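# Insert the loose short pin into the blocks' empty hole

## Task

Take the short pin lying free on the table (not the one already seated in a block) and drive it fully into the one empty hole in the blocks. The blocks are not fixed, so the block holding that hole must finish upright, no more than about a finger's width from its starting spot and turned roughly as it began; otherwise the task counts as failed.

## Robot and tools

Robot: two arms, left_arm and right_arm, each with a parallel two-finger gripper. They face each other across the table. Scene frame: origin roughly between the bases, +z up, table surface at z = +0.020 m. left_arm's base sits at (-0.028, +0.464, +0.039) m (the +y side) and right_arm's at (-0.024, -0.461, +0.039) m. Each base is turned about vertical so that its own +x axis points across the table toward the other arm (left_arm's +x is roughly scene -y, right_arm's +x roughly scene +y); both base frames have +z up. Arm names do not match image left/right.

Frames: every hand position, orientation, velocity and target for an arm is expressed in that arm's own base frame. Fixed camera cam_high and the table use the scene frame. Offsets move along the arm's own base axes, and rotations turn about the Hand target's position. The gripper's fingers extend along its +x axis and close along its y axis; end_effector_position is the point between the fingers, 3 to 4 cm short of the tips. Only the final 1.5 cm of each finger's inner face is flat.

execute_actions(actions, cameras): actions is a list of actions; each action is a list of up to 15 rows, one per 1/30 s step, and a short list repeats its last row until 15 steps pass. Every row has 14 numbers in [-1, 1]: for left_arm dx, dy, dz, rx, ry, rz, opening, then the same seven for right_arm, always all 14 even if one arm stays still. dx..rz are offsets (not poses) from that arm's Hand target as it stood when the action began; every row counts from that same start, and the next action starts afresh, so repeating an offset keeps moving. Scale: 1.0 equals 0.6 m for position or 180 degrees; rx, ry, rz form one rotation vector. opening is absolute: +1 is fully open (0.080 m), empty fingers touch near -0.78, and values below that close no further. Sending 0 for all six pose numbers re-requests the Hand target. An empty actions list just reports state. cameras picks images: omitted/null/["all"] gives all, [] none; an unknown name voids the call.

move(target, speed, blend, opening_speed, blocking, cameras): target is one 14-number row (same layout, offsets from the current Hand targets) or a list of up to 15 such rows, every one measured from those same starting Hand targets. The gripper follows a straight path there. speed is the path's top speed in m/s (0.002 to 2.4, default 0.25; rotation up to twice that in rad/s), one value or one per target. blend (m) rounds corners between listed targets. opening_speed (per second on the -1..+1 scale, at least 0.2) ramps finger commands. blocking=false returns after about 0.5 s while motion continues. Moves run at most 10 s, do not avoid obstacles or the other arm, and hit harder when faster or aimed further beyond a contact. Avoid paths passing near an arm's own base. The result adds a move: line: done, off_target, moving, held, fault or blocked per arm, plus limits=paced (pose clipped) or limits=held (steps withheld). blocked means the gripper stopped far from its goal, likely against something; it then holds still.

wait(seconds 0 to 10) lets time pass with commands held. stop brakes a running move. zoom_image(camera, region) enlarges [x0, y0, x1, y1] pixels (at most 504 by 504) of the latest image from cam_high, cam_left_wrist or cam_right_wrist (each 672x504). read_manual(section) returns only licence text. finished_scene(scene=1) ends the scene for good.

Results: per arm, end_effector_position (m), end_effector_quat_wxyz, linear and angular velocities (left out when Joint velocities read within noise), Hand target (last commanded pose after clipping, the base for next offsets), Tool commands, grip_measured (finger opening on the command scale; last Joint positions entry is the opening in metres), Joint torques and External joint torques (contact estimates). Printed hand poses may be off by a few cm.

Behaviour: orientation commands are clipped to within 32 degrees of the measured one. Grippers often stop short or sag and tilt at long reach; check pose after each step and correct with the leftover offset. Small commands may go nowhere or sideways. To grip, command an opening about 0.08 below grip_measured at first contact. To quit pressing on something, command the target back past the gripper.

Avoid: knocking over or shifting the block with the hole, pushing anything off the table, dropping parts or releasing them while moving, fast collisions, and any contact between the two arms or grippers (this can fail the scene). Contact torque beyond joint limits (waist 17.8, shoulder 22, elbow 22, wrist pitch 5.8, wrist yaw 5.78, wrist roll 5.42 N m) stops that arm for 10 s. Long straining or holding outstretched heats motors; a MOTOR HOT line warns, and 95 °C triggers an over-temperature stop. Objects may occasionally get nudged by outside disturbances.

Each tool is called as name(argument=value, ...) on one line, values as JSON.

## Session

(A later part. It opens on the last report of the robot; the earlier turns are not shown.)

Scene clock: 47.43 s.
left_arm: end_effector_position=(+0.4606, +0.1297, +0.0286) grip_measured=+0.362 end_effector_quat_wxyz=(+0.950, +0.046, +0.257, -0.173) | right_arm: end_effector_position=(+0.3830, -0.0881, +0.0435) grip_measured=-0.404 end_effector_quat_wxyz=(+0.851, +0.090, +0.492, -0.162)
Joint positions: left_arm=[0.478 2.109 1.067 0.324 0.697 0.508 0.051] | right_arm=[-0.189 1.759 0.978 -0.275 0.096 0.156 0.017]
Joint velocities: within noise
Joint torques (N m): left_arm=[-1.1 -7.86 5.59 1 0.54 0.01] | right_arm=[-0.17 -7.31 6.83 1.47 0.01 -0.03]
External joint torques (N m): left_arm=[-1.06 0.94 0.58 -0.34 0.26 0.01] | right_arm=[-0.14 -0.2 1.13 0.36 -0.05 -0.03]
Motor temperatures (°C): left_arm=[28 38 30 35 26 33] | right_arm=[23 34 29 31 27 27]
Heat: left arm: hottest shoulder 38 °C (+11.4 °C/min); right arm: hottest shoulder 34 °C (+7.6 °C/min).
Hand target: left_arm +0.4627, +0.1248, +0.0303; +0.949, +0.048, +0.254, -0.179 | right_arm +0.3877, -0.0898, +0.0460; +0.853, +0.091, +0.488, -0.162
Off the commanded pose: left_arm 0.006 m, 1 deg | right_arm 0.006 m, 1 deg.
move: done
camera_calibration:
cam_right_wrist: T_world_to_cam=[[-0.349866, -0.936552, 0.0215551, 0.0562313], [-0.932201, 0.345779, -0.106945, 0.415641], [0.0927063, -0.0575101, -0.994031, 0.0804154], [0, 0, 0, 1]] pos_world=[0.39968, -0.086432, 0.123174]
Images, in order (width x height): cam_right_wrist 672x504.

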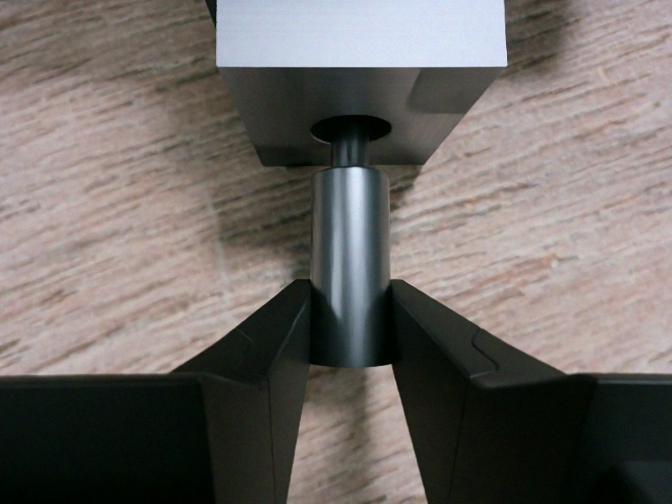

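move(target=[0,0,0,0,0,0,0.28,0.0155,-0.0068,0.0022,0,0,0,-0.5], speed=0.03, cameras=["cam_right_wrist"])

Scene clock: 48.33 s.
left_arm: end_effector_position=(+0.4606, +0.1297, +0.0286) grip_measured=+0.362 end_effector_quat_wxyz=(+0.950, +0.046, +0.257, -0.173) | right_arm: end_effector_position=(+0.3892, -0.0914, +0.0441) grip_measured=-0.404 end_effector_quat_wxyz=(+0.848, +0.089, +0.496, -0.162)
Joint positions: left_arm=[0.478 2.109 1.067 0.324 0.697 0.508 0.051] | right_arm=[-0.195 1.785 1.016 -0.295 0.095 0.151 0.017]
Joint velocities: within noise
Joint torques (N m): left_arm=[-1.11 -7.89 5.56 1 0.53 0.01] | right_arm=[-0.26 -6.86 7.47 2 -0.08 -0.04]
External joint torques (N m): left_arm=[-1.11 0.9 0.58 -0.32 0.25 0.01] | right_arm=[-0.32 0.55 1.66 0.87 -0.13 -0.04]
Motor temperatures (°C): left_arm=[28 38 30 35 26 33] | right_arm=[23 34 29 31 27 27]
Heat: left arm: hottest shoulder 38 °C (+11.2 °C/min); right arm: hottest shoulder 34 °C (+7.4 °C/min).
Hand target: left_arm +0.4628, +0.1248, +0.0303; +0.949, +0.048, +0.254, -0.179 | right_arm +0.3971, -0.0939, +0.0474; +0.853, +0.091, +0.488, -0.162
Off the commanded pose: left_arm 0.006 m, 1 deg | right_arm 0.009 m, 1 deg.
move: off_target (right_arm)
camera_calibration:
cam_right_wrist: T_world_to_cam=[[-0.350174, -0.936345, 0.0252079, 0.0553624], [-0.932884, 0.346205, -0.0993466, 0.422698], [0.0842956, -0.0583046, -0.994734, 0.0835112], [0, 0, 0, 1]] pos_world=[0.406675, -0.0896327, 0.123669]
Images, in order (width x height): cam_right_wrist 672x504.

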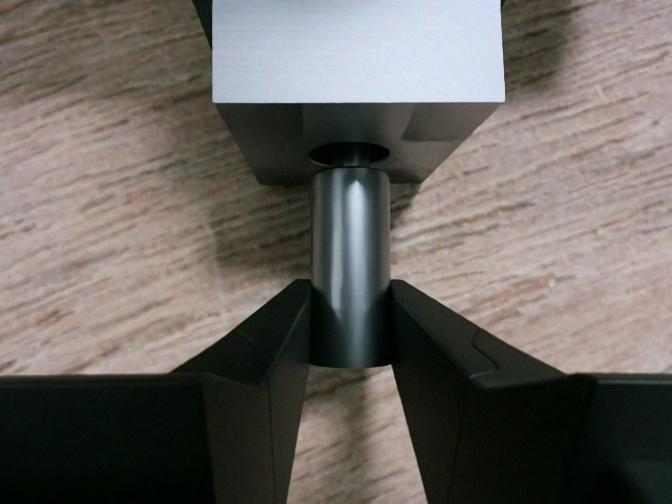

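move(target=[0,0,0,0,0,0,0.28,0,0,0.005,0,0,0,-0.5], speed=0.03, cameras=["cam_right_wrist"])

Scene clock: 49.17 s.
left_arm: end_effector_position=(+0.4606, +0.1297, +0.0286) grip_measured=+0.362 end_effector_quat_wxyz=(+0.950, +0.046, +0.257, -0.173) | right_arm: end_effector_position=(+0.3893, -0.0915, +0.0451) grip_measured=-0.404 end_effector_quat_wxyz=(+0.847, +0.089, +0.498, -0.162)
Joint positions: left_arm=[0.478 2.109 1.067 0.324 0.697 0.508 0.051] | right_arm=[-0.195 1.785 1.023 -0.306 0.095 0.15 0.017]
Joint velocities: within noise
Joint torques (N m): left_arm=[-1.11 -7.86 5.56 1 0.54 0.02] | right_arm=[-0.25 -7.63 7.45 1.87 -0.07 -0.02]
External joint torques (N m): left_arm=[-1.14 0.8 0.66 -0.3 0.27 0.01] | right_arm=[-0.24 -0.21 1.63 0.74 -0.13 -0.02]
Motor temperatures (°C): left_arm=[28 38 30 35 26 33] | right_arm=[23 34 29 32 27 27]
Heat: left arm: hottest shoulder 38 °C (+11.0 °C/min); right arm: hottest shoulder 34 °C (+7.3 °C/min).
Hand target: left_arm +0.4628, +0.1248, +0.0303; +0.949, +0.048, +0.254, -0.179 | right_arm +0.3970, -0.0939, +0.0503; +0.853, +0.091, +0.488, -0.162
Off the commanded pose: left_arm 0.006 m, 1 deg | right_arm 0.010 m, 1 deg.
move: off_target (right_arm)
camera_calibration:
cam_right_wrist: T_world_to_cam=[[-0.349964, -0.936411, 0.0256787, 0.0551048], [-0.93329, 0.346178, -0.0955528, 0.422834], [0.0805873, -0.0574057, -0.995093, 0.086103], [0, 0, 0, 1]] pos_world=[0.406973, -0.0898321, 0.124668]
Images, in order (width x height): cam_right_wrist 672x504.

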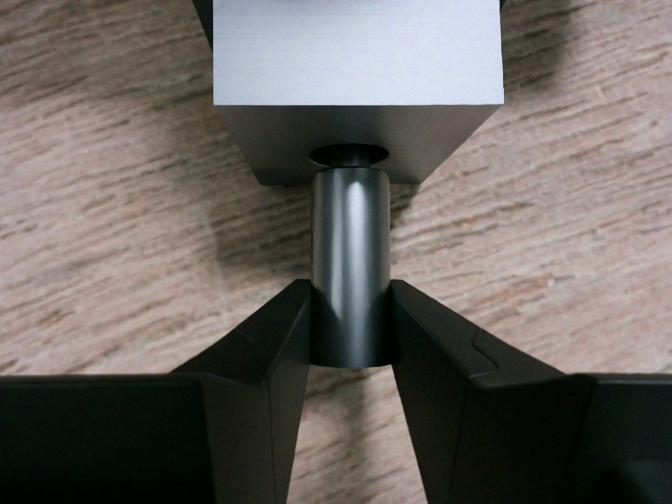

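zoom_image(camera="cam_right_wrist", region=[290, 130, 410, 220])

zoom_image(camera="cam_right_wrist", region=[190, 60, 530, 315])

Scaled by 4.200 from the camera's 672x504 image, which has a finer 960x720 frame.

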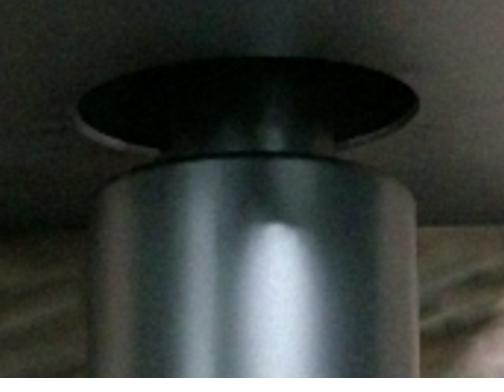

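Scaled by 1.482 from the camera's 672x504 image, which has a finer 960x720 frame.

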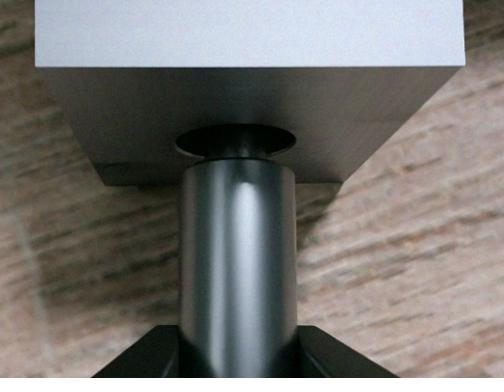

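execute_actions(actions=[], cameras=["cam_left_wrist"])

zoom_image(camera="cam_left_wrist", region=[230, 90, 500, 180])

zoom_image(camera="cam_left_wrist", region=[190, 370, 590, 504])

Scene clock: 50.07 s.
left_arm: end_effector_position=(+0.4606, +0.1297, +0.0286) grip_measured=+0.362 end_effector_quat_wxyz=(+0.950, +0.046, +0.257, -0.173) | right_arm: end_effector_position=(+0.3893, -0.0915, +0.0452) grip_measured=-0.404 end_effector_quat_wxyz=(+0.847, +0.089, +0.498, -0.162)
Joint positions: left_arm=[0.478 2.109 1.067 0.324 0.697 0.508 0.051] | right_arm=[-0.195 1.785 1.023 -0.306 0.095 0.15 0.017]
Joint velocities: within noise
Joint torques (N m): left_arm=[-1.1 -7.87 5.57 1 0.53 0.02] | right_arm=[-0.26 -7.62 7.47 1.88 -0.07 -0.03]
External joint torques (N m): left_arm=[-1.13 0.82 0.68 -0.3 0.26 0.02] | right_arm=[-0.25 -0.28 1.73 0.78 -0.13 -0.03]
Motor temperatures (°C): left_arm=[28 38 30 35 26 33] | right_arm=[23 34 30 32 27 27]
Heat: left arm: hottest shoulder 38 °C (+10.8 °C/min); right arm: hottest shoulder 34 °C (+7.2 °C/min).
Hand target: left_arm +0.4628, +0.1248, +0.0303; +0.949, +0.048, +0.254, -0.179 | right_arm +0.3970, -0.0940, +0.0504; +0.853, +0.091, +0.488, -0.162
Tool commands: left_gripper/opening=+0.28 right_gripper/opening=-0.5
Off the commanded pose: left_arm 0.006 m, 1 deg | right_arm 0.010 m, 1 deg.
camera_calibration:
cam_left_wrist: T_world_to_cam=[[-0.360346, -0.932758, -0.0106371, 0.294671], [-0.700324, 0.278049, -0.657446, 0.33628], [0.616195, -0.229458, -0.753427, -0.155221], [0, 0, 0, 1]] pos_world=[0.437335, 0.145738, 0.107272]
Images, in order (width x height): cam_left_wrist 672x504.

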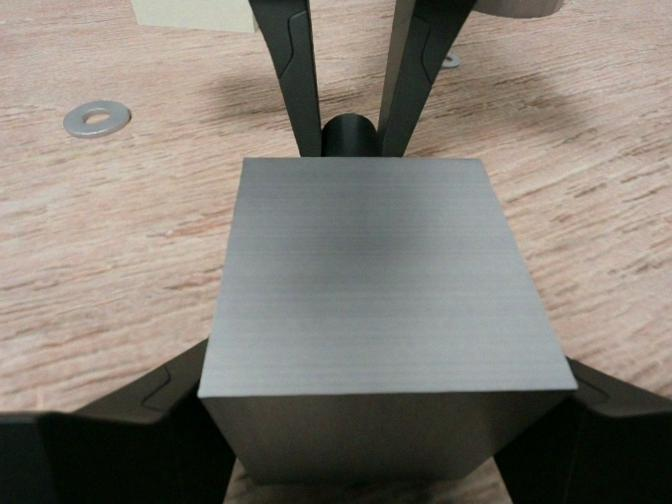

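Scaled by 1.867 from the camera's 672x504 image, which has a finer 960x720 frame.

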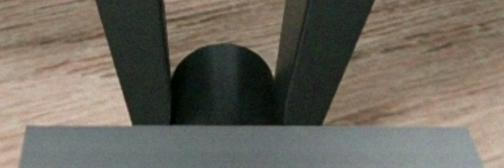

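Scaled by 1.260 from the camera's 672x504 image, which has a finer 960x720 frame.

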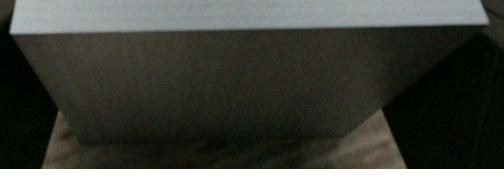

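move(target=[0,0,0,0,0,0,0.28,0,0.0007,-0.018,0,0,0,-0.5], speed=0.012, cameras=["cam_right_wrist"])

Scene clock: 53.07 s.
left_arm: end_effector_position=(+0.4603, +0.1291, +0.0285) grip_measured=+0.362 end_effector_quat_wxyz=(+0.949, +0.044, +0.258, -0.174) | right_arm: end_effector_position=(+0.3903, -0.0917, +0.0403) grip_measured=-0.404 end_effector_quat_wxyz=(+0.849, +0.089, +0.496, -0.162)
Joint positions: left_arm=[0.478 2.109 1.067 0.321 0.7 0.508 0.051] | right_arm=[-0.195 1.796 1.013 -0.28 0.095 0.15 0.017]
Joint velocities: within noise
Joint torques (N m): left_arm=[-1.12 -7.86 5.56 1.16 0.39 0.02] | right_arm=[-0.15 -6.4 6.22 3.18 -0.04 0.02]
External joint torques (N m): left_arm=[-1.18 0.94 0.57 -0.17 0.11 0.01] | right_arm=[-0.1 0.95 0.57 2.08 -0.11 0.01]
Motor temperatures (°C): left_arm=[28 39 30 35 26 33] | right_arm=[23 34 30 32 27 27]
Heat: left arm: hottest shoulder 39 °C (+11.3 °C/min); right arm: hottest shoulder 34 °C (+6.8 °C/min).
Hand target: left_arm +0.4628, +0.1248, +0.0303; +0.949, +0.048, +0.254, -0.179 | right_arm +0.3970, -0.0935, +0.0396; +0.853, +0.091, +0.487, -0.162
Off the commanded pose: left_arm 0.005 m, 1 deg | right_arm 0.007 m, 1 deg.
move: done
camera_calibration:
cam_right_wrist: T_world_to_cam=[[-0.35007, -0.93639, 0.0249893, 0.0555074], [-0.932886, 0.3461, -0.0996912, 0.42339], [0.084701, -0.0582111, -0.994705, 0.0794694], [0, 0, 0, 1]] pos_world=[0.407675, -0.0899326, 0.11987]
Images, in order (width x height): cam_right_wrist 672x504.

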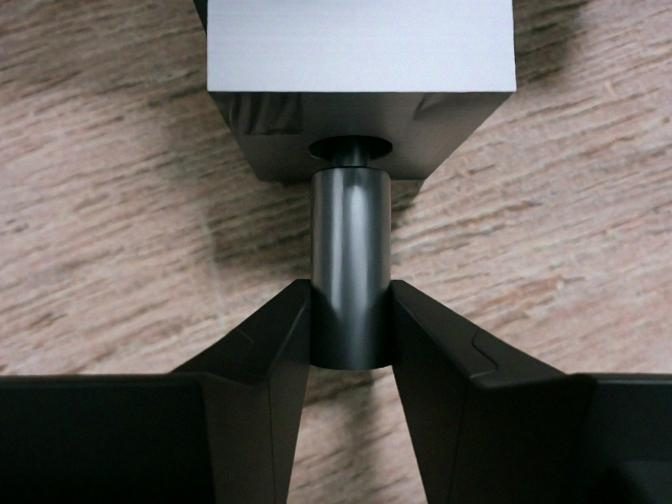

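move(target=[[0,0,0,0,0,0,0.28,-0.016,0.0065,0,0,0,0,-0.5],[0,0,0,0,0,0,0.28,-0.016,0.0065,0.013,0,0,0,-0.5]], speed=0.03, cameras=["cam_right_wrist"])

Scene clock: 54.27 s.
left_arm: end_effector_position=(+0.4603, +0.1291, +0.0284) grip_measured=+0.362 end_effector_quat_wxyz=(+0.949, +0.044, +0.258, -0.174) | right_arm: end_effector_position=(+0.3852, -0.0899, +0.0398) grip_measured=-0.404 end_effector_quat_wxyz=(+0.848, +0.089, +0.496, -0.162)
Joint positions: left_arm=[0.478 2.109 1.067 0.321 0.7 0.508 0.051] | right_arm=[-0.193 1.78 0.991 -0.276 0.095 0.152 0.017]
Joint velocities: within noise
Joint torques (N m): left_arm=[-1.15 -7.86 5.55 1.15 0.43 0.01] | right_arm=[0.18 -10.37 5.68 1.19 0.05 0.14]
External joint torques (N m): left_arm=[-1.18 0.93 0.53 -0.18 0.16 0.01] | right_arm=[0.18 -3.14 0.01 0.09 -0.01 0.14]
Motor temperatures (°C): left_arm=[28 39 30 35 26 33] | right_arm=[23 34 30 32 27 27]
Heat: left arm: hottest shoulder 39 °C (+11.1 °C/min); right arm: hottest shoulder 34 °C (+6.6 °C/min).
Hand target: left_arm +0.4627, +0.1248, +0.0303; +0.949, +0.048, +0.254, -0.179 | right_arm +0.3875, -0.0895, +0.0474; +0.853, +0.090, +0.488, -0.162
Off the commanded pose: left_arm 0.005 m, 1 deg | right_arm 0.008 m, 1 deg.
move: done
camera_calibration:
cam_right_wrist: T_world_to_cam=[[-0.349494, -0.93662, 0.0244426, 0.0551749], [-0.933211, 0.345661, -0.0981583, 0.417995], [0.0834881, -0.0571158, -0.994871, 0.0800998], [0, 0, 0, 1]] pos_world=[0.402674, -0.0882317, 0.11937]
Images, in order (width x height): cam_right_wrist 672x504.

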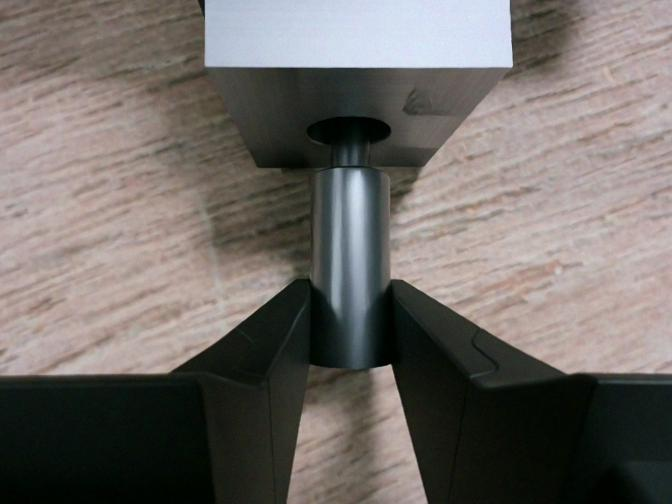

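zoom_image(camera="cam_right_wrist", region=[290, 90, 410, 180])

zoom_image(camera="cam_right_wrist", region=[190, 60, 530, 315])

Scaled by 4.200 from the camera's 672x504 image, which has a finer 960x720 frame.

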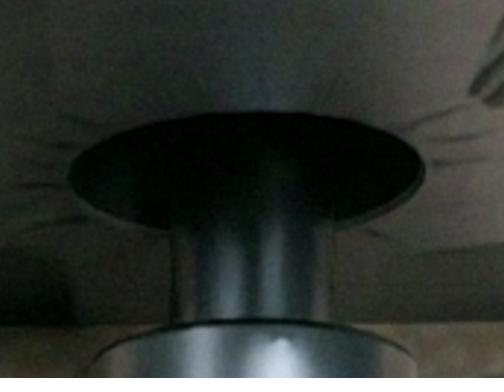

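Scaled by 1.482 from the camera's 672x504 image, which has a finer 960x720 frame.

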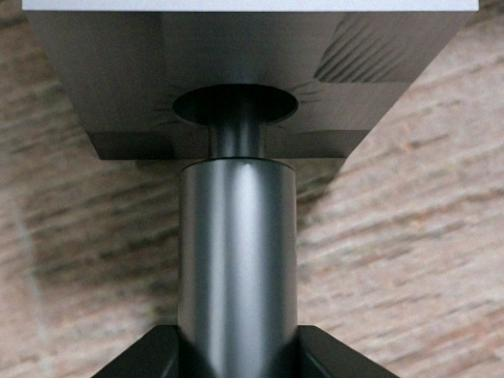

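move(target=[[0,0,0,0,0,0,0.28,-0.002,0.0008,0.012,-0.001,-0.0025,0,-0.5],[0,0,0,0,0,0,0.28,0.0145,-0.0059,0.004,0,0,0,-0.5]], speed=0.04, cameras=["cam_right_wrist"])

zoom_image(camera="cam_right_wrist", region=[290, 120, 410, 210])

Scene clock: 57.33 s.
left_arm: end_effector_position=(+0.4603, +0.1291, +0.0284) grip_measured=+0.362 end_effector_quat_wxyz=(+0.949, +0.044, +0.258, -0.174) | right_arm: end_effector_position=(+0.3902, -0.0910, +0.0461) grip_measured=-0.404 end_effector_quat_wxyz=(+0.849, +0.090, +0.495, -0.162)
Joint positions: left_arm=[0.478 2.109 1.067 0.321 0.7 0.508 0.051] | right_arm=[-0.194 1.783 1.022 -0.3 0.095 0.152 0.017]
Joint velocities: within noise
Joint torques (N m): left_arm=[-1.14 -7.86 5.56 1.14 0.42 0] | right_arm=[-0.21 -7.62 7.04 1.68 -0.03 -0.03]
External joint torques (N m): left_arm=[-1.15 0.86 0.64 -0.17 0.15 0] | right_arm=[-0.2 -0.26 1.26 0.57 -0.09 -0.03]
Motor temperatures (°C): left_arm=[28 39 30 35 26 33] | right_arm=[23 35 31 32 27 27]
Heat: left arm: hottest shoulder 39 °C (+10.5 °C/min); right arm: hottest shoulder 35 °C (+7.3 °C/min).
Hand target: left_arm +0.4627, +0.1248, +0.0303; +0.949, +0.048, +0.254, -0.179 | right_arm +0.3961, -0.0930, +0.0497; +0.853, +0.091, +0.488, -0.162
Off the commanded pose: left_arm 0.005 m, 1 deg | right_arm 0.007 m, 1 deg.
move: done
camera_calibration:
cam_right_wrist: T_world_to_cam=[[-0.34974, -0.936551, 0.0235559, 0.0558864], [-0.932771, 0.345765, -0.101909, 0.423777], [0.0872986, -0.057614, -0.994515, 0.0842632], [0, 0, 0, 1]] pos_world=[0.407476, -0.089332, 0.125671]
Images, in order (width x height): cam_right_wrist 672x504.

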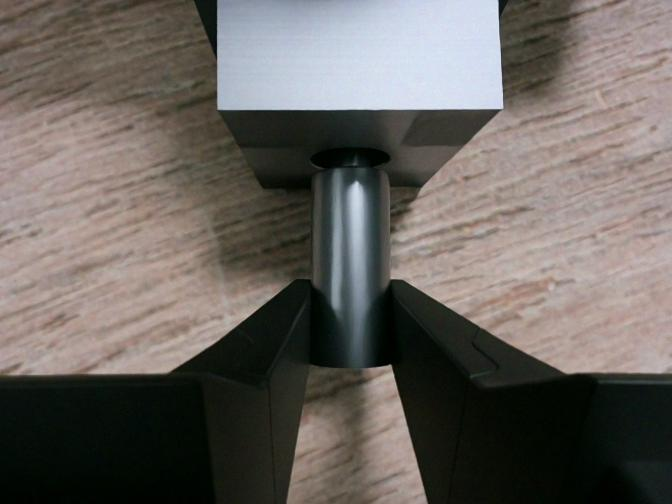

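Scaled by 4.200 from the camera's 672x504 image, which has a finer 960x720 frame.

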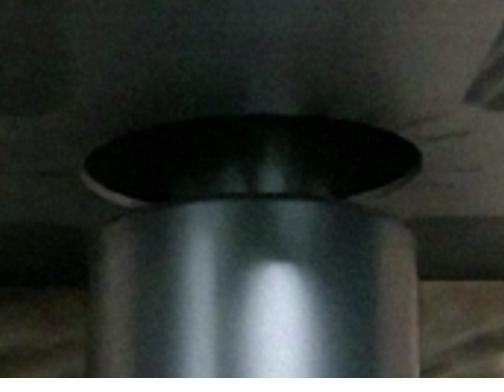

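move(target=[0,0,0,0,0,0,0.28,0.001,-0.0002,-0.017,0,0,0,-0.5], speed=0.003, cameras=["cam_right_wrist"])

Scene clock: 61.13 s.
left_arm: end_effector_position=(+0.4603, +0.1291, +0.0284) grip_measured=+0.362 end_effector_quat_wxyz=(+0.949, +0.044, +0.258, -0.174) | right_arm: end_effector_position=(+0.3953, -0.0925, +0.0434) grip_measured=-0.404 end_effector_quat_wxyz=(+0.853, +0.090, +0.487, -0.162)
Joint positions: left_arm=[0.478 2.109 1.067 0.321 0.7 0.508 0.051] | right_arm=[-0.195 1.799 1.021 -0.267 0.095 0.151 0.017]
Joint velocities: within noise
Joint torques (N m): left_arm=[-1.08 -7.84 5.59 1.15 0.43 0.01] | right_arm=[-0.11 -6.84 5.28 2.26 -0.04 -0.01]
External joint torques (N m): left_arm=[-1.1 0.9 0.64 -0.17 0.15 0.01] | right_arm=[-0.11 0.59 -0.44 1.14 -0.1 -0.01]
Motor temperatures (°C): left_arm=[28 40 30 35 26 32] | right_arm=[23 35 30 33 27 27]
Heat: left arm: hottest shoulder 40 °C (+10.1 °C/min); right arm: hottest shoulder 35 °C (+7.1 °C/min).
Hand target: left_arm +0.4627, +0.1248, +0.0303; +0.949, +0.048, +0.254, -0.179 | right_arm +0.3968, -0.0932, +0.0395; +0.853, +0.091, +0.488, -0.162
Off the commanded pose: left_arm 0.005 m, 1 deg | right_arm 0.004 m, 0 deg.
move: done
camera_calibration:
cam_right_wrist: T_world_to_cam=[[-0.350849, -0.936198, 0.0209396, 0.0569249], [-0.930689, 0.346137, -0.118349, 0.428615], [0.10355, -0.0610107, -0.992751, 0.0742809], [0, 0, 0, 1]] pos_world=[0.411187, -0.0905345, 0.123276]
Images, in order (width x height): cam_right_wrist 672x504.

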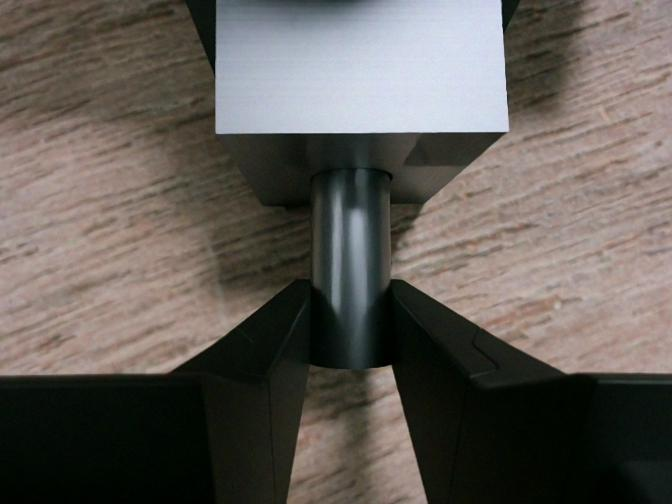

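zoom_image(camera="cam_right_wrist", region=[290, 130, 410, 220])

Scaled by 4.200 from the camera's 672x504 image, which has a finer 960x720 frame.

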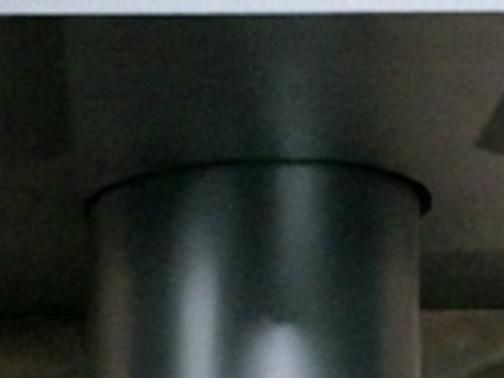

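move(target=[[0,0,0,0,0,0,0.28,0,-0.0003,0.009,0,0,0,-0.5],[0,0,0,0,0,0,0.28,0.009,-0.0038,0.0105,0,0,0,-0.5]], speed=0.015, cameras=["cam_right_wrist"])

zoom_image(camera="cam_right_wrist", region=[290, 130, 410, 220])

Scene clock: 64.23 s.
left_arm: end_effector_position=(+0.4603, +0.1291, +0.0284) grip_measured=+0.362 end_effector_quat_wxyz=(+0.949, +0.044, +0.258, -0.174) | right_arm: end_effector_position=(+0.3961, -0.0934, +0.0442) grip_measured=-0.404 end_effector_quat_wxyz=(+0.850, +0.089, +0.493, -0.162)
Joint positions: left_arm=[0.478 2.109 1.067 0.321 0.7 0.508 0.051] | right_arm=[-0.197 1.806 1.04 -0.291 0.095 0.148 0.017]
Joint velocities: within noise
Joint torques (N m): left_arm=[-1.12 -7.87 5.55 1.15 0.42 0.01] | right_arm=[-0.27 -7.02 7.17 1.74 -0.09 0]
External joint torques (N m): left_arm=[-1.08 0.85 0.63 -0.15 0.14 0.01] | right_arm=[-0.26 0.47 1.44 0.63 -0.15 0]
Motor temperatures (°C): left_arm=[28 40 30 35 26 32] | right_arm=[23 34 30 33 27 27]
Heat: left arm: hottest shoulder 40 °C (+10.1 °C/min); right arm: hottest shoulder 34 °C (+6.1 °C/min).
Hand target: left_arm +0.4627, +0.1248, +0.0303; +0.949, +0.048, +0.254, -0.179 | right_arm +0.4021, -0.0955, +0.0459; +0.853, +0.091, +0.488, -0.162
Off the commanded pose: left_arm 0.005 m, 1 deg | right_arm 0.007 m, 1 deg.
move: done
camera_calibration:
cam_right_wrist: T_world_to_cam=[[-0.349641, -0.936561, 0.0246024, 0.05562], [-0.932444, 0.34531, -0.106348, 0.42986], [0.0911061, -0.060124, -0.994025, 0.0800026], [0, 0, 0, 1]] pos_world=[0.412979, -0.0915336, 0.123871]
Images, in order (width x height): cam_right_wrist 672x504.

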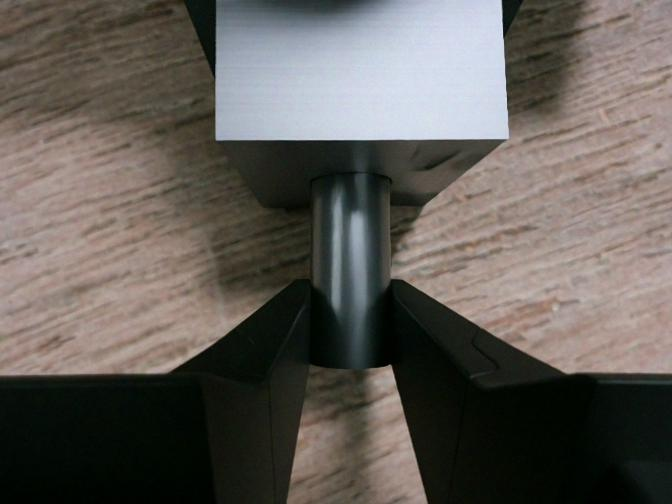

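Scaled by 4.200 from the camera's 672x504 image, which has a finer 960x720 frame.

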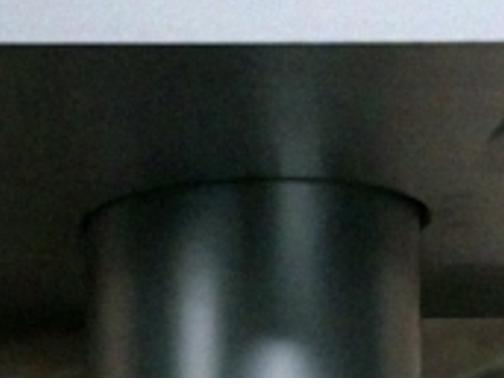

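move(target=[0,0,0,0,0,0,0.28,0.011,-0.0046,0.0003,0,0,0,-0.5], speed=0.015, cameras=["cam_right_wrist"])

zoom_image(camera="cam_right_wrist", region=[290, 130, 410, 220])

Scene clock: 65.13 s.
left_arm: end_effector_position=(+0.4603, +0.1291, +0.0284) grip_measured=+0.362 end_effector_quat_wxyz=(+0.949, +0.044, +0.258, -0.174) | right_arm: end_effector_position=(+0.4012, -0.0956, +0.0442) grip_measured=-0.404 end_effector_quat_wxyz=(+0.849, +0.088, +0.495, -0.162)
Joint positions: left_arm=[0.478 2.109 1.067 0.321 0.7 0.508 0.051] | right_arm=[-0.2 1.827 1.069 -0.303 0.093 0.143 0.017]
Joint velocities: within noise
Joint torques (N m): left_arm=[-1.1 -7.9 5.6 1.15 0.42 0.01] | right_arm=[-0.3 -6.86 7.45 2.05 -0.08 0.04]
External joint torques (N m): left_arm=[-1.06 0.87 0.62 -0.18 0.14 0.01] | right_arm=[-0.29 0.85 1.68 0.93 -0.14 0.04]
Motor temperatures (°C): left_arm=[28 40 30 35 26 32] | right_arm=[23 34 30 33 27 27]
Heat: left arm: hottest shoulder 40 °C (+10.1 °C/min); right arm: hottest shoulder 34 °C (+6.1 °C/min).
Hand target: left_arm +0.4627, +0.1248, +0.0303; +0.949, +0.048, +0.254, -0.179 | right_arm +0.4088, -0.0982, +0.0461; +0.853, +0.091, +0.488, -0.162
Off the commanded pose: left_arm 0.005 m, 1 deg | right_arm 0.008 m, 1 deg.
move: done
camera_calibration:
cam_right_wrist: T_world_to_cam=[[-0.347807, -0.937202, 0.0261139, 0.0544672], [-0.933534, 0.343597, -0.102252, 0.435532], [0.0868586, -0.0599424, -0.994416, 0.0812106], [0, 0, 0, 1]] pos_world=[0.418474, -0.0937327, 0.123869]
Images, in order (width x height): cam_right_wrist 672x504.

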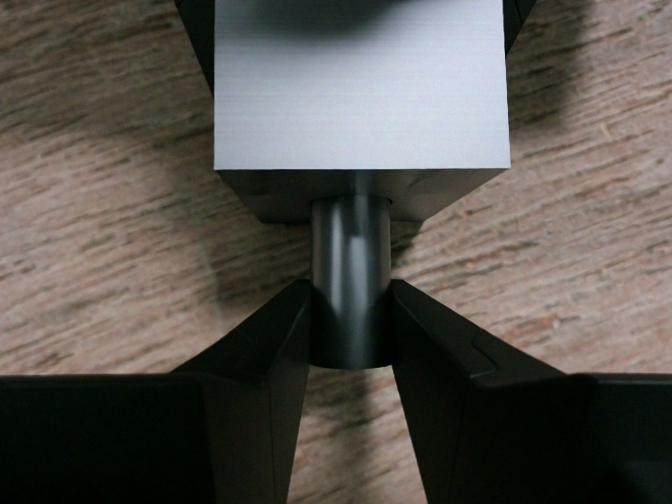

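Scaled by 4.200 from the camera's 672x504 image, which has a finer 960x720 frame.

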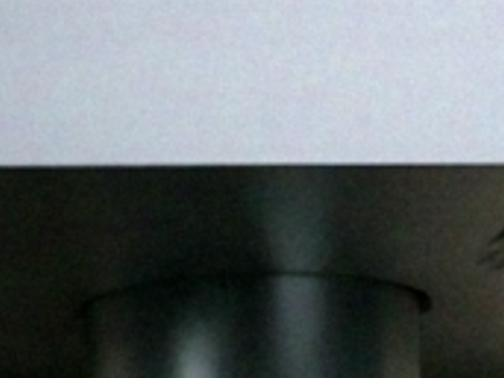

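move(target=[0,0,0,0,0,0,0.28,0.009,-0.0036,0.0003,0,0,0,-0.5], speed=0.015, cameras=["cam_right_wrist"])

zoom_image(camera="cam_right_wrist", region=[290, 130, 410, 220])

Scene clock: 65.97 s.
left_arm: end_effector_position=(+0.4603, +0.1291, +0.0284) grip_measured=+0.362 end_effector_quat_wxyz=(+0.949, +0.044, +0.258, -0.174) | right_arm: end_effector_position=(+0.4037, -0.0968, +0.0440) grip_measured=-0.404 end_effector_quat_wxyz=(+0.847, +0.088, +0.498, -0.161)
Joint positions: left_arm=[0.478 2.109 1.067 0.321 0.7 0.508 0.051] | right_arm=[-0.202 1.84 1.089 -0.318 0.091 0.141 0.017]
Joint velocities: within noise
Joint torques (N m): left_arm=[-1.12 -7.88 5.56 1.15 0.43 0.01] | right_arm=[-0.37 -6.35 8 2.63 -0.09 0.03]
External joint torques (N m): left_arm=[-1.13 0.84 0.63 -0.16 0.15 0] | right_arm=[-0.36 1.42 2.24 1.53 -0.15 0.03]
Motor temperatures (°C): left_arm=[28 41 30 35 26 32] | right_arm=[23 34 31 33 27 27]
Heat: left arm: hottest shoulder 41 °C (+11.0 °C/min); right arm: hottest shoulder 34 °C (+6.0 °C/min).
Hand target: left_arm +0.4627, +0.1248, +0.0303; +0.949, +0.048, +0.254, -0.179 | right_arm +0.4140, -0.1004, +0.0462; +0.853, +0.091, +0.488, -0.162
Off the commanded pose: left_arm 0.005 m, 1 deg | right_arm 0.011 m, 1 deg.
move: off_target (right_arm)
camera_calibration:
cam_right_wrist: T_world_to_cam=[[-0.347479, -0.937301, 0.0269132, 0.0539969], [-0.934359, 0.343687, -0.0940892, 0.438209], [0.0789403, -0.0578406, -0.9952, 0.0840932], [0, 0, 0, 1]] pos_world=[0.421569, -0.0951313, 0.123467]
Images, in order (width x height): cam_right_wrist 672x504.

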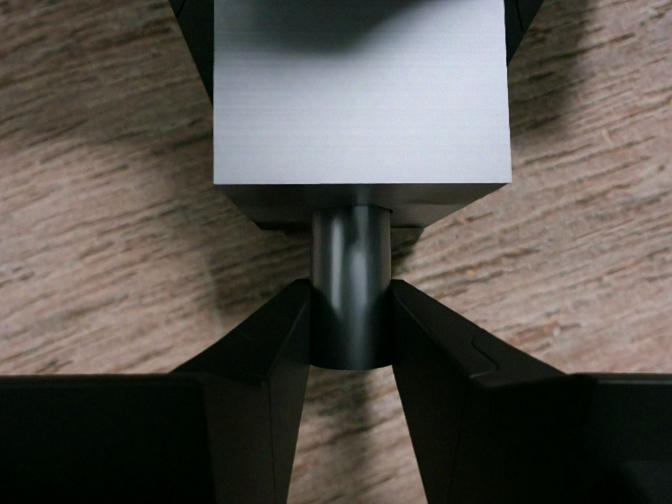

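Scaled by 4.200 from the camera's 672x504 image, which has a finer 960x720 frame.

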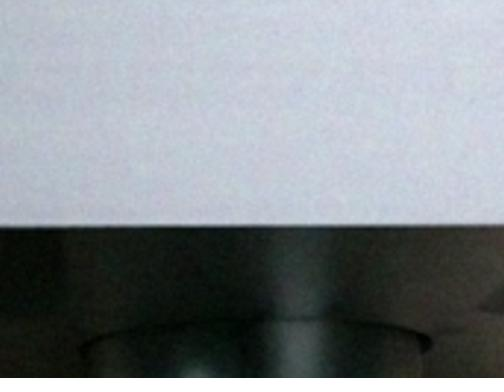

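move(target=[0,0,0,0,0,0,0.28,0.008,-0.0032,0.0003,-0.0005,-0.0015,0,-0.6], speed=0.015, cameras=["cam_right_wrist", "cam_left_wrist", "cam_high"])

zoom_image(camera="cam_right_wrist", region=[250, 160, 450, 400])

Scene clock: 66.83 s.
left_arm: end_effector_position=(+0.4602, +0.1287, +0.0285) grip_measured=+0.362 end_effector_quat_wxyz=(+0.949, +0.044, +0.257, -0.176) | right_arm: end_effector_position=(+0.4049, -0.0974, +0.0435) grip_measured=-0.404 end_effector_quat_wxyz=(+0.846, +0.088, +0.501, -0.161)
Joint positions: left_arm=[0.478 2.109 1.067 0.32 0.703 0.51 0.051] | right_arm=[-0.204 1.848 1.1 -0.326 0.09 0.139 0.017]
Joint velocities: within noise
Joint torques (N m): left_arm=[-1.11 -7.86 5.56 1.22 0.31 -0.03] | right_arm=[-0.43 -5.66 8.72 3.39 -0.07 0.03]
External joint torques (N m): left_arm=[-1.12 0.94 0.58 -0.1 0.02 -0.04] | right_arm=[-0.4 2.26 2.87 2.27 -0.12 0.02]
Motor temperatures (°C): left_arm=[28 41 30 35 26 32] | right_arm=[23 34 31 34 27 27]
Heat: left arm: hottest shoulder 41 °C (+11.0 °C/min); right arm: hottest shoulder 34 °C (+6.0 °C/min).
Hand target: left_arm +0.4627, +0.1248, +0.0303; +0.949, +0.048, +0.254, -0.179 | right_arm +0.4190, -0.1023, +0.0464; +0.854, +0.090, +0.485, -0.162
Off the commanded pose: left_arm 0.005 m, 1 deg | right_arm 0.015 m, 2 deg.
move: off_target (right_arm)
camera_calibration:
cam_left_wrist: T_world_to_cam=[[-0.365276, -0.930877, -0.00645261, 0.295428], [-0.699578, 0.279074, -0.657806, 0.33567], [0.614137, -0.235767, -0.75316, -0.153542], [0, 0, 0, 1]] pos_world=[0.437035, 0.14513, 0.10707]
cam_right_wrist: T_world_to_cam=[[-0.345969, -0.93783, 0.0279277, 0.0531919], [-0.935386, 0.342439, -0.0882529, 0.439447], [0.0732028, -0.0566559, -0.995707, 0.0859373], [0, 0, 0, 1]] pos_world=[0.423164, -0.0957299, 0.122865]

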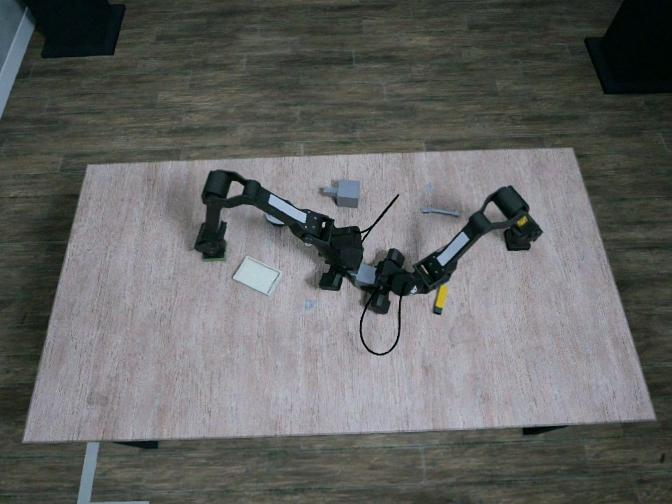

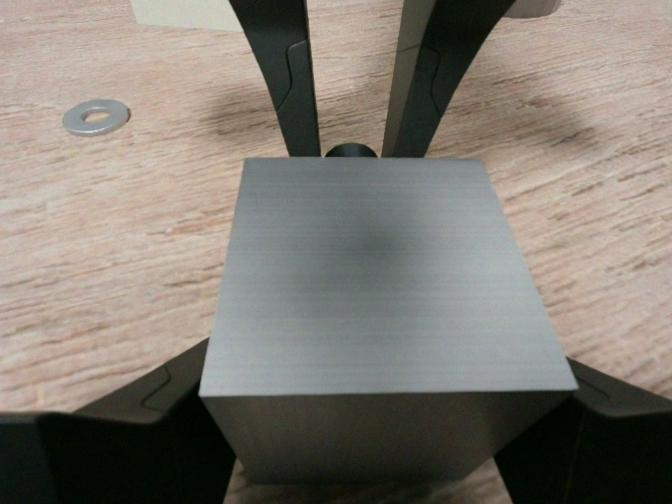

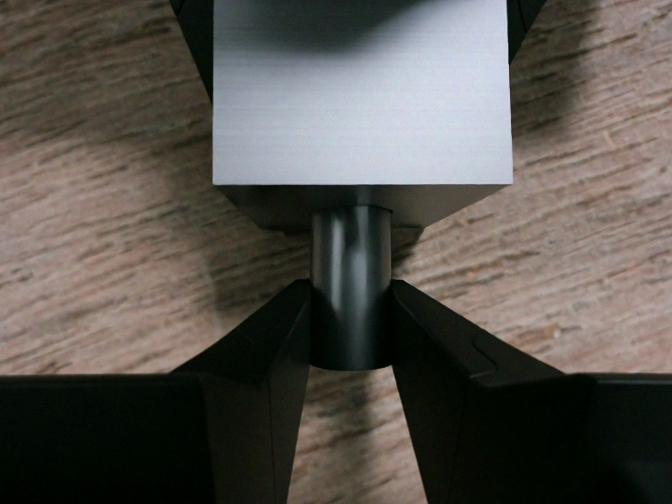

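Scaled by 2.100 from the camera's 672x504 image, which has a finer 960x720 frame.

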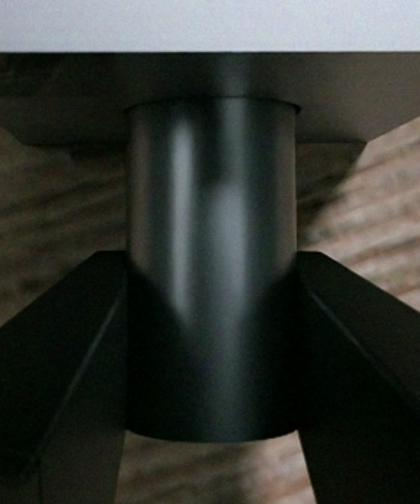

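move(target=[0,0,0,0,0,0,0.28,-0.0205,0.0068,-0.002,0.0005,0.0015,0,-0.5], speed=0.03, cameras=["cam_right_wrist"])

move(target=[0,0,0,0,0,0,0.28,0,0,0,0,0,0,0.0], speed=0.03, opening_speed=0.5, cameras=["cam_right_wrist"])

zoom_image(camera="cam_right_wrist", region=[250, 160, 450, 400])

Scene clock: 68.00 s.
left_arm: end_effector_position=(+0.4602, +0.1287, +0.0285) grip_measured=+0.362 end_effector_quat_wxyz=(+0.949, +0.044, +0.257, -0.176) | right_arm: end_effector_position=(+0.4039, -0.0973, +0.0432) grip_measured=-0.404 end_effector_quat_wxyz=(+0.849, +0.088, +0.495, -0.161)
Joint positions: left_arm=[0.478 2.109 1.067 0.32 0.703 0.51 0.051] | right_arm=[-0.204 1.839 1.081 -0.303 0.09 0.139 0.017]
Joint velocities: within noise
Joint torques (N m): left_arm=[-1.12 -7.85 5.56 1.24 0.3 -0.05] | right_arm=[-0.12 -9.09 5.29 2.48 -0.02 0.17]
External joint torques (N m): left_arm=[-1.14 0.95 0.57 -0.08 0.02 -0.05] | right_arm=[-0.11 -1.26 -0.53 1.36 -0.07 0.17]
Motor temperatures (°C): left_arm=[28 41 30 36 26 32] | right_arm=[23 34 31 34 27 27]
Heat: left arm: hottest shoulder 41 °C (+11.0 °C/min); right arm: hottest shoulder 34 °C (+6.0 °C/min).
Hand target: left_arm +0.4628, +0.1248, +0.0304; +0.949, +0.048, +0.254, -0.179 | right_arm +0.4066, -0.0983, +0.0452; +0.853, +0.091, +0.488, -0.162
Off the commanded pose: left_arm 0.005 m, 1 deg | right_arm 0.004 m, 1 deg.
move: done
camera_calibration:
cam_right_wrist: T_world_to_cam=[[-0.346558, -0.937678, 0.0256432, 0.0533634], [-0.934083, 0.342467, -0.101018, 0.438588], [0.0859404, -0.0589615, -0.994554, 0.0802695], [0, 0, 0, 1]] pos_world=[0.421273, -0.0954315, 0.122769]
Images, in order (width x height): cam_right_wrist 672x504.

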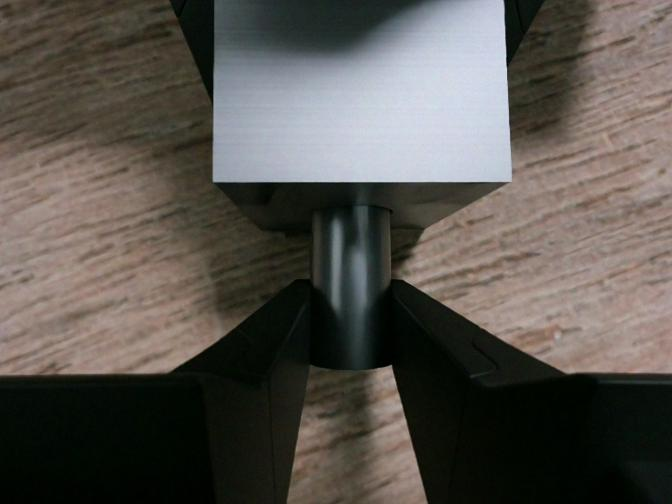

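Scene clock: 69.33 s.
left_arm: end_effector_position=(+0.4603, +0.1291, +0.0284) grip_measured=+0.362 end_effector_quat_wxyz=(+0.949, +0.045, +0.258, -0.174) | right_arm: end_effector_position=(+0.4066, -0.0982, +0.0447) grip_measured=-0.003 end_effector_quat_wxyz=(+0.853, +0.089, +0.489, -0.162)
Joint positions: left_arm=[0.478 2.109 1.067 0.321 0.7 0.51 0.051] | right_arm=[-0.205 1.839 1.081 -0.288 0.09 0.14 0.035]
Joint velocities: within noise
Joint torques (N m): left_arm=[-1.1 -7.87 5.55 1.19 0.41 -0.05] | right_arm=[-0.07 -9.13 5.28 1.36 -0.02 0.13]
External joint torques (N m): left_arm=[-1.13 0.9 0.57 -0.13 0.13 -0.05] | right_arm=[-0.07 -1.35 -0.49 0.23 -0.08 0.13]
Motor temperatures (°C): left_arm=[28 41 30 36 26 32] | right_arm=[23 34 31 34 27 27]
Heat: left arm: hottest shoulder 41 °C (+11.1 °C/min); right arm: hottest shoulder 34 °C (+6.1 °C/min).
Hand target: left_arm +0.4628, +0.1248, +0.0303; +0.949, +0.048, +0.254, -0.179 | right_arm +0.4066, -0.0982, +0.0452; +0.853, +0.091, +0.488, -0.162
Off the commanded pose: left_arm 0.005 m, 1 deg | right_arm 0.001 m, 0 deg.
move: done
camera_calibration:
cam_right_wrist: T_world_to_cam=[[-0.348548, -0.937014, 0.0227954, 0.054407], [-0.931887, 0.343828, -0.115622, 0.44135], [0.100501, -0.0615424, -0.993032, 0.0753095], [0, 0, 0, 1]] pos_world=[0.422683, -0.0961339, 0.124574]
Images, in order (width x height): cam_right_wrist 672x504.

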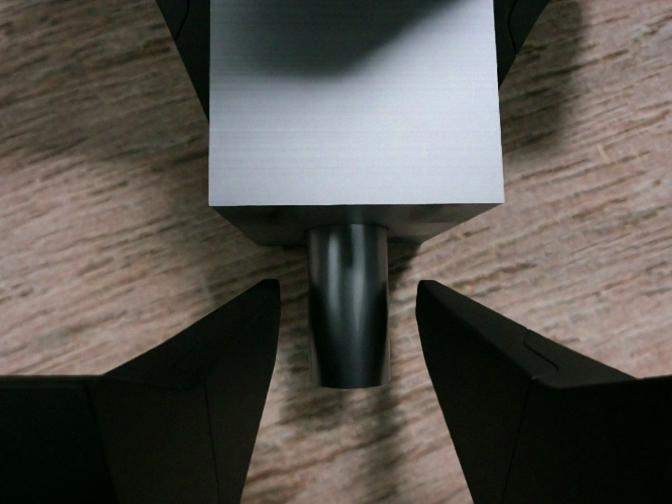

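Scaled by 2.100 from the camera's 672x504 image, which has a finer 960x720 frame.

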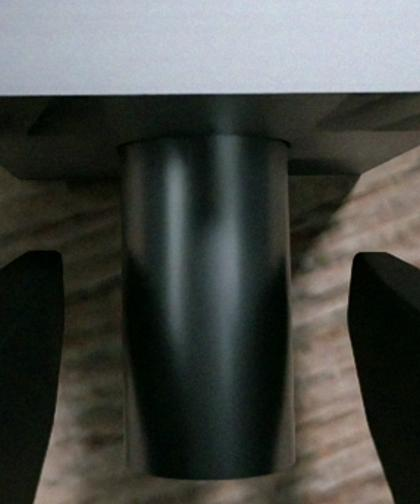

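move(target=[[0,0,0,0,0,0,0.28,-0.07,0.0272,0,0,0,0,0.0],[0,0,0,0,0,0,0.28,-0.07,0.0272,0,0,0,0,-0.82]], speed=0.08, cameras=["cam_right_wrist"])

zoom_image(camera="cam_right_wrist", region=[240, 0, 480, 180])

Scene clock: 71.23 s.
left_arm: end_effector_position=(+0.4603, +0.1291, +0.0284) grip_measured=+0.362 end_effector_quat_wxyz=(+0.949, +0.045, +0.258, -0.174) | right_arm: end_effector_position=(+0.3655, -0.0825, +0.0424) grip_measured=-0.800 end_effector_quat_wxyz=(+0.851, +0.091, +0.492, -0.161)
Joint positions: left_arm=[0.478 2.109 1.067 0.321 0.7 0.51 0.051] | right_arm=[-0.183 1.698 0.899 -0.257 0.097 0.161 0]
Joint velocities: within noise
Joint torques (N m): left_arm=[-1.11 -7.85 5.56 1.18 0.41 -0.04] | right_arm=[0.27 -9.3 4.52 1.5 0.16 0.13]
External joint torques (N m): left_arm=[-1.12 0.8 0.69 -0.11 0.13 -0.04] | right_arm=[0.3 -2.7 -1.13 0.38 0.09 0.13]
Motor temperatures (°C): left_arm=[28 41 30 36 26 32] | right_arm=[23 34 31 34 27 27]
Heat: left arm: hottest shoulder 41 °C (+11.1 °C/min); right arm: hottest shoulder 34 °C (+6.1 °C/min).
Hand target: left_arm +0.4628, +0.1248, +0.0303; +0.949, +0.048, +0.254, -0.179 | right_arm +0.3647, -0.0820, +0.0453; +0.853, +0.091, +0.487, -0.162
Off the commanded pose: left_arm 0.005 m, 1 deg | right_arm 0.003 m, 1 deg.
move: done
camera_calibration:
cam_right_wrist: T_world_to_cam=[[-0.348879, -0.936965, 0.0194889, 0.0550916], [-0.932402, 0.344935, -0.107921, 0.397342], [0.0943962, -0.055823, -0.993968, 0.0807553], [0, 0, 0, 1]] pos_world=[0.38208, -0.0809305, 0.122076]
Images, in order (width x height): cam_right_wrist 672x504.

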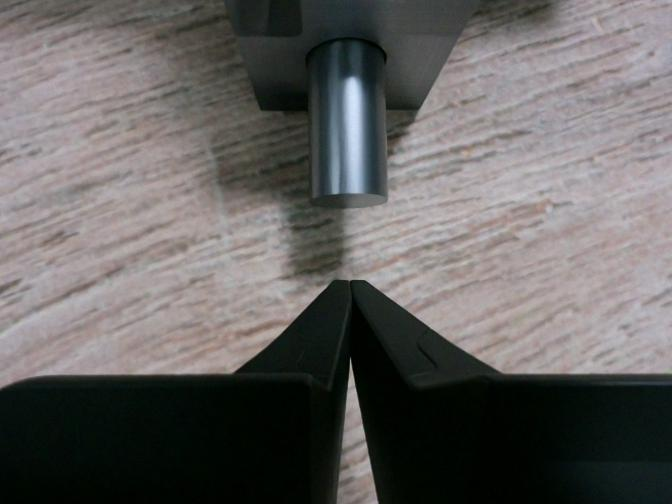

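Scaled by 2.100 from the camera's 672x504 image, which has a finer 960x720 frame.

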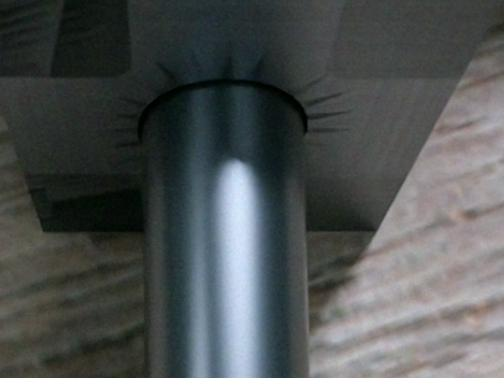

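move(target=[[0,0,0,0,0,0,0.28,0.02,-0.0077,0.001,0,0,0,-0.82],[0,0,0,0,0,0,0.28,0.040,-0.0155,0.001,0,0,0,-0.82]], speed=[0.05,0.02], cameras=["cam_right_wrist"])

zoom_image(camera="cam_right_wrist", region=[240, 60, 480, 300])

Scene clock: 72.60 s.
left_arm: end_effector_position=(+0.4603, +0.1291, +0.0284) grip_measured=+0.362 end_effector_quat_wxyz=(+0.949, +0.045, +0.258, -0.174) | right_arm: end_effector_position=(+0.3838, -0.0894, +0.0454) grip_measured=-0.800 end_effector_quat_wxyz=(+0.852, +0.089, +0.490, -0.162)
Joint positions: left_arm=[0.478 2.109 1.067 0.321 0.7 0.51 0.051] | right_arm=[-0.192 1.758 0.982 -0.276 0.097 0.153 0]
Joint velocities: within noise
Joint torques (N m): left_arm=[-1.12 -7.87 5.57 1.18 0.4 -0.04] | right_arm=[-0.25 -6.49 6.88 1.63 -0.07 -0.02]
External joint torques (N m): left_arm=[-1.14 0.93 0.56 -0.16 0.13 -0.05] | right_arm=[-0.29 0.61 1.19 0.52 -0.13 -0.02]
Motor temperatures (°C): left_arm=[28 41 30 36 26 32] | right_arm=[23 34 31 34 27 27]
Heat: left arm: hottest shoulder 41 °C (+11.1 °C/min); right arm: hottest shoulder 34 °C (+6.0 °C/min).
Hand target: left_arm +0.4628, +0.1248, +0.0303; +0.949, +0.048, +0.254, -0.179 | right_arm +0.3886, -0.0911, +0.0457; +0.853, +0.091, +0.488, -0.162
Off the commanded pose: left_arm 0.005 m, 1 deg | right_arm 0.005 m, 0 deg.
move: done
camera_calibration:
cam_right_wrist: T_world_to_cam=[[-0.350324, -0.936345, 0.0230336, 0.0553832], [-0.931651, 0.345825, -0.111492, 0.417151], [0.0964297, -0.0605177, -0.993498, 0.080463], [0, 0, 0, 1]] pos_world=[0.400283, -0.087534, 0.125173]
Images, in order (width x height): cam_right_wrist 672x504.

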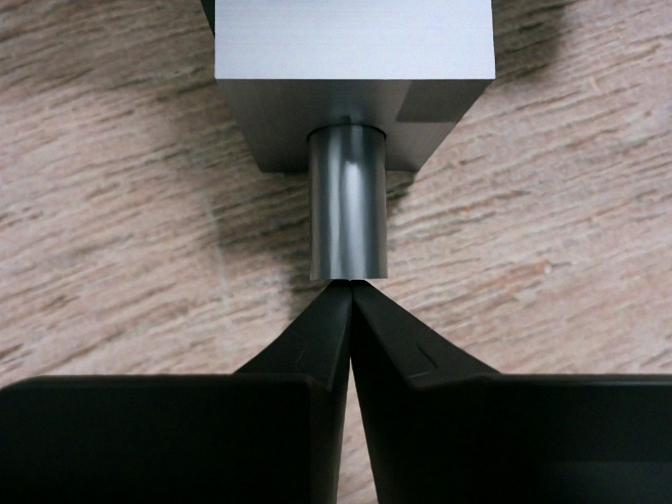

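Scaled by 2.100 from the camera's 672x504 image, which has a finer 960x720 frame.

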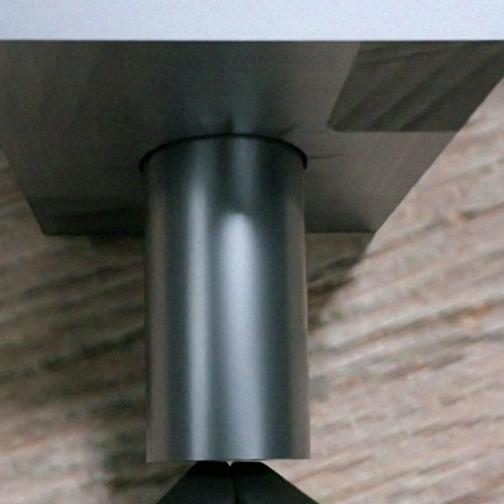

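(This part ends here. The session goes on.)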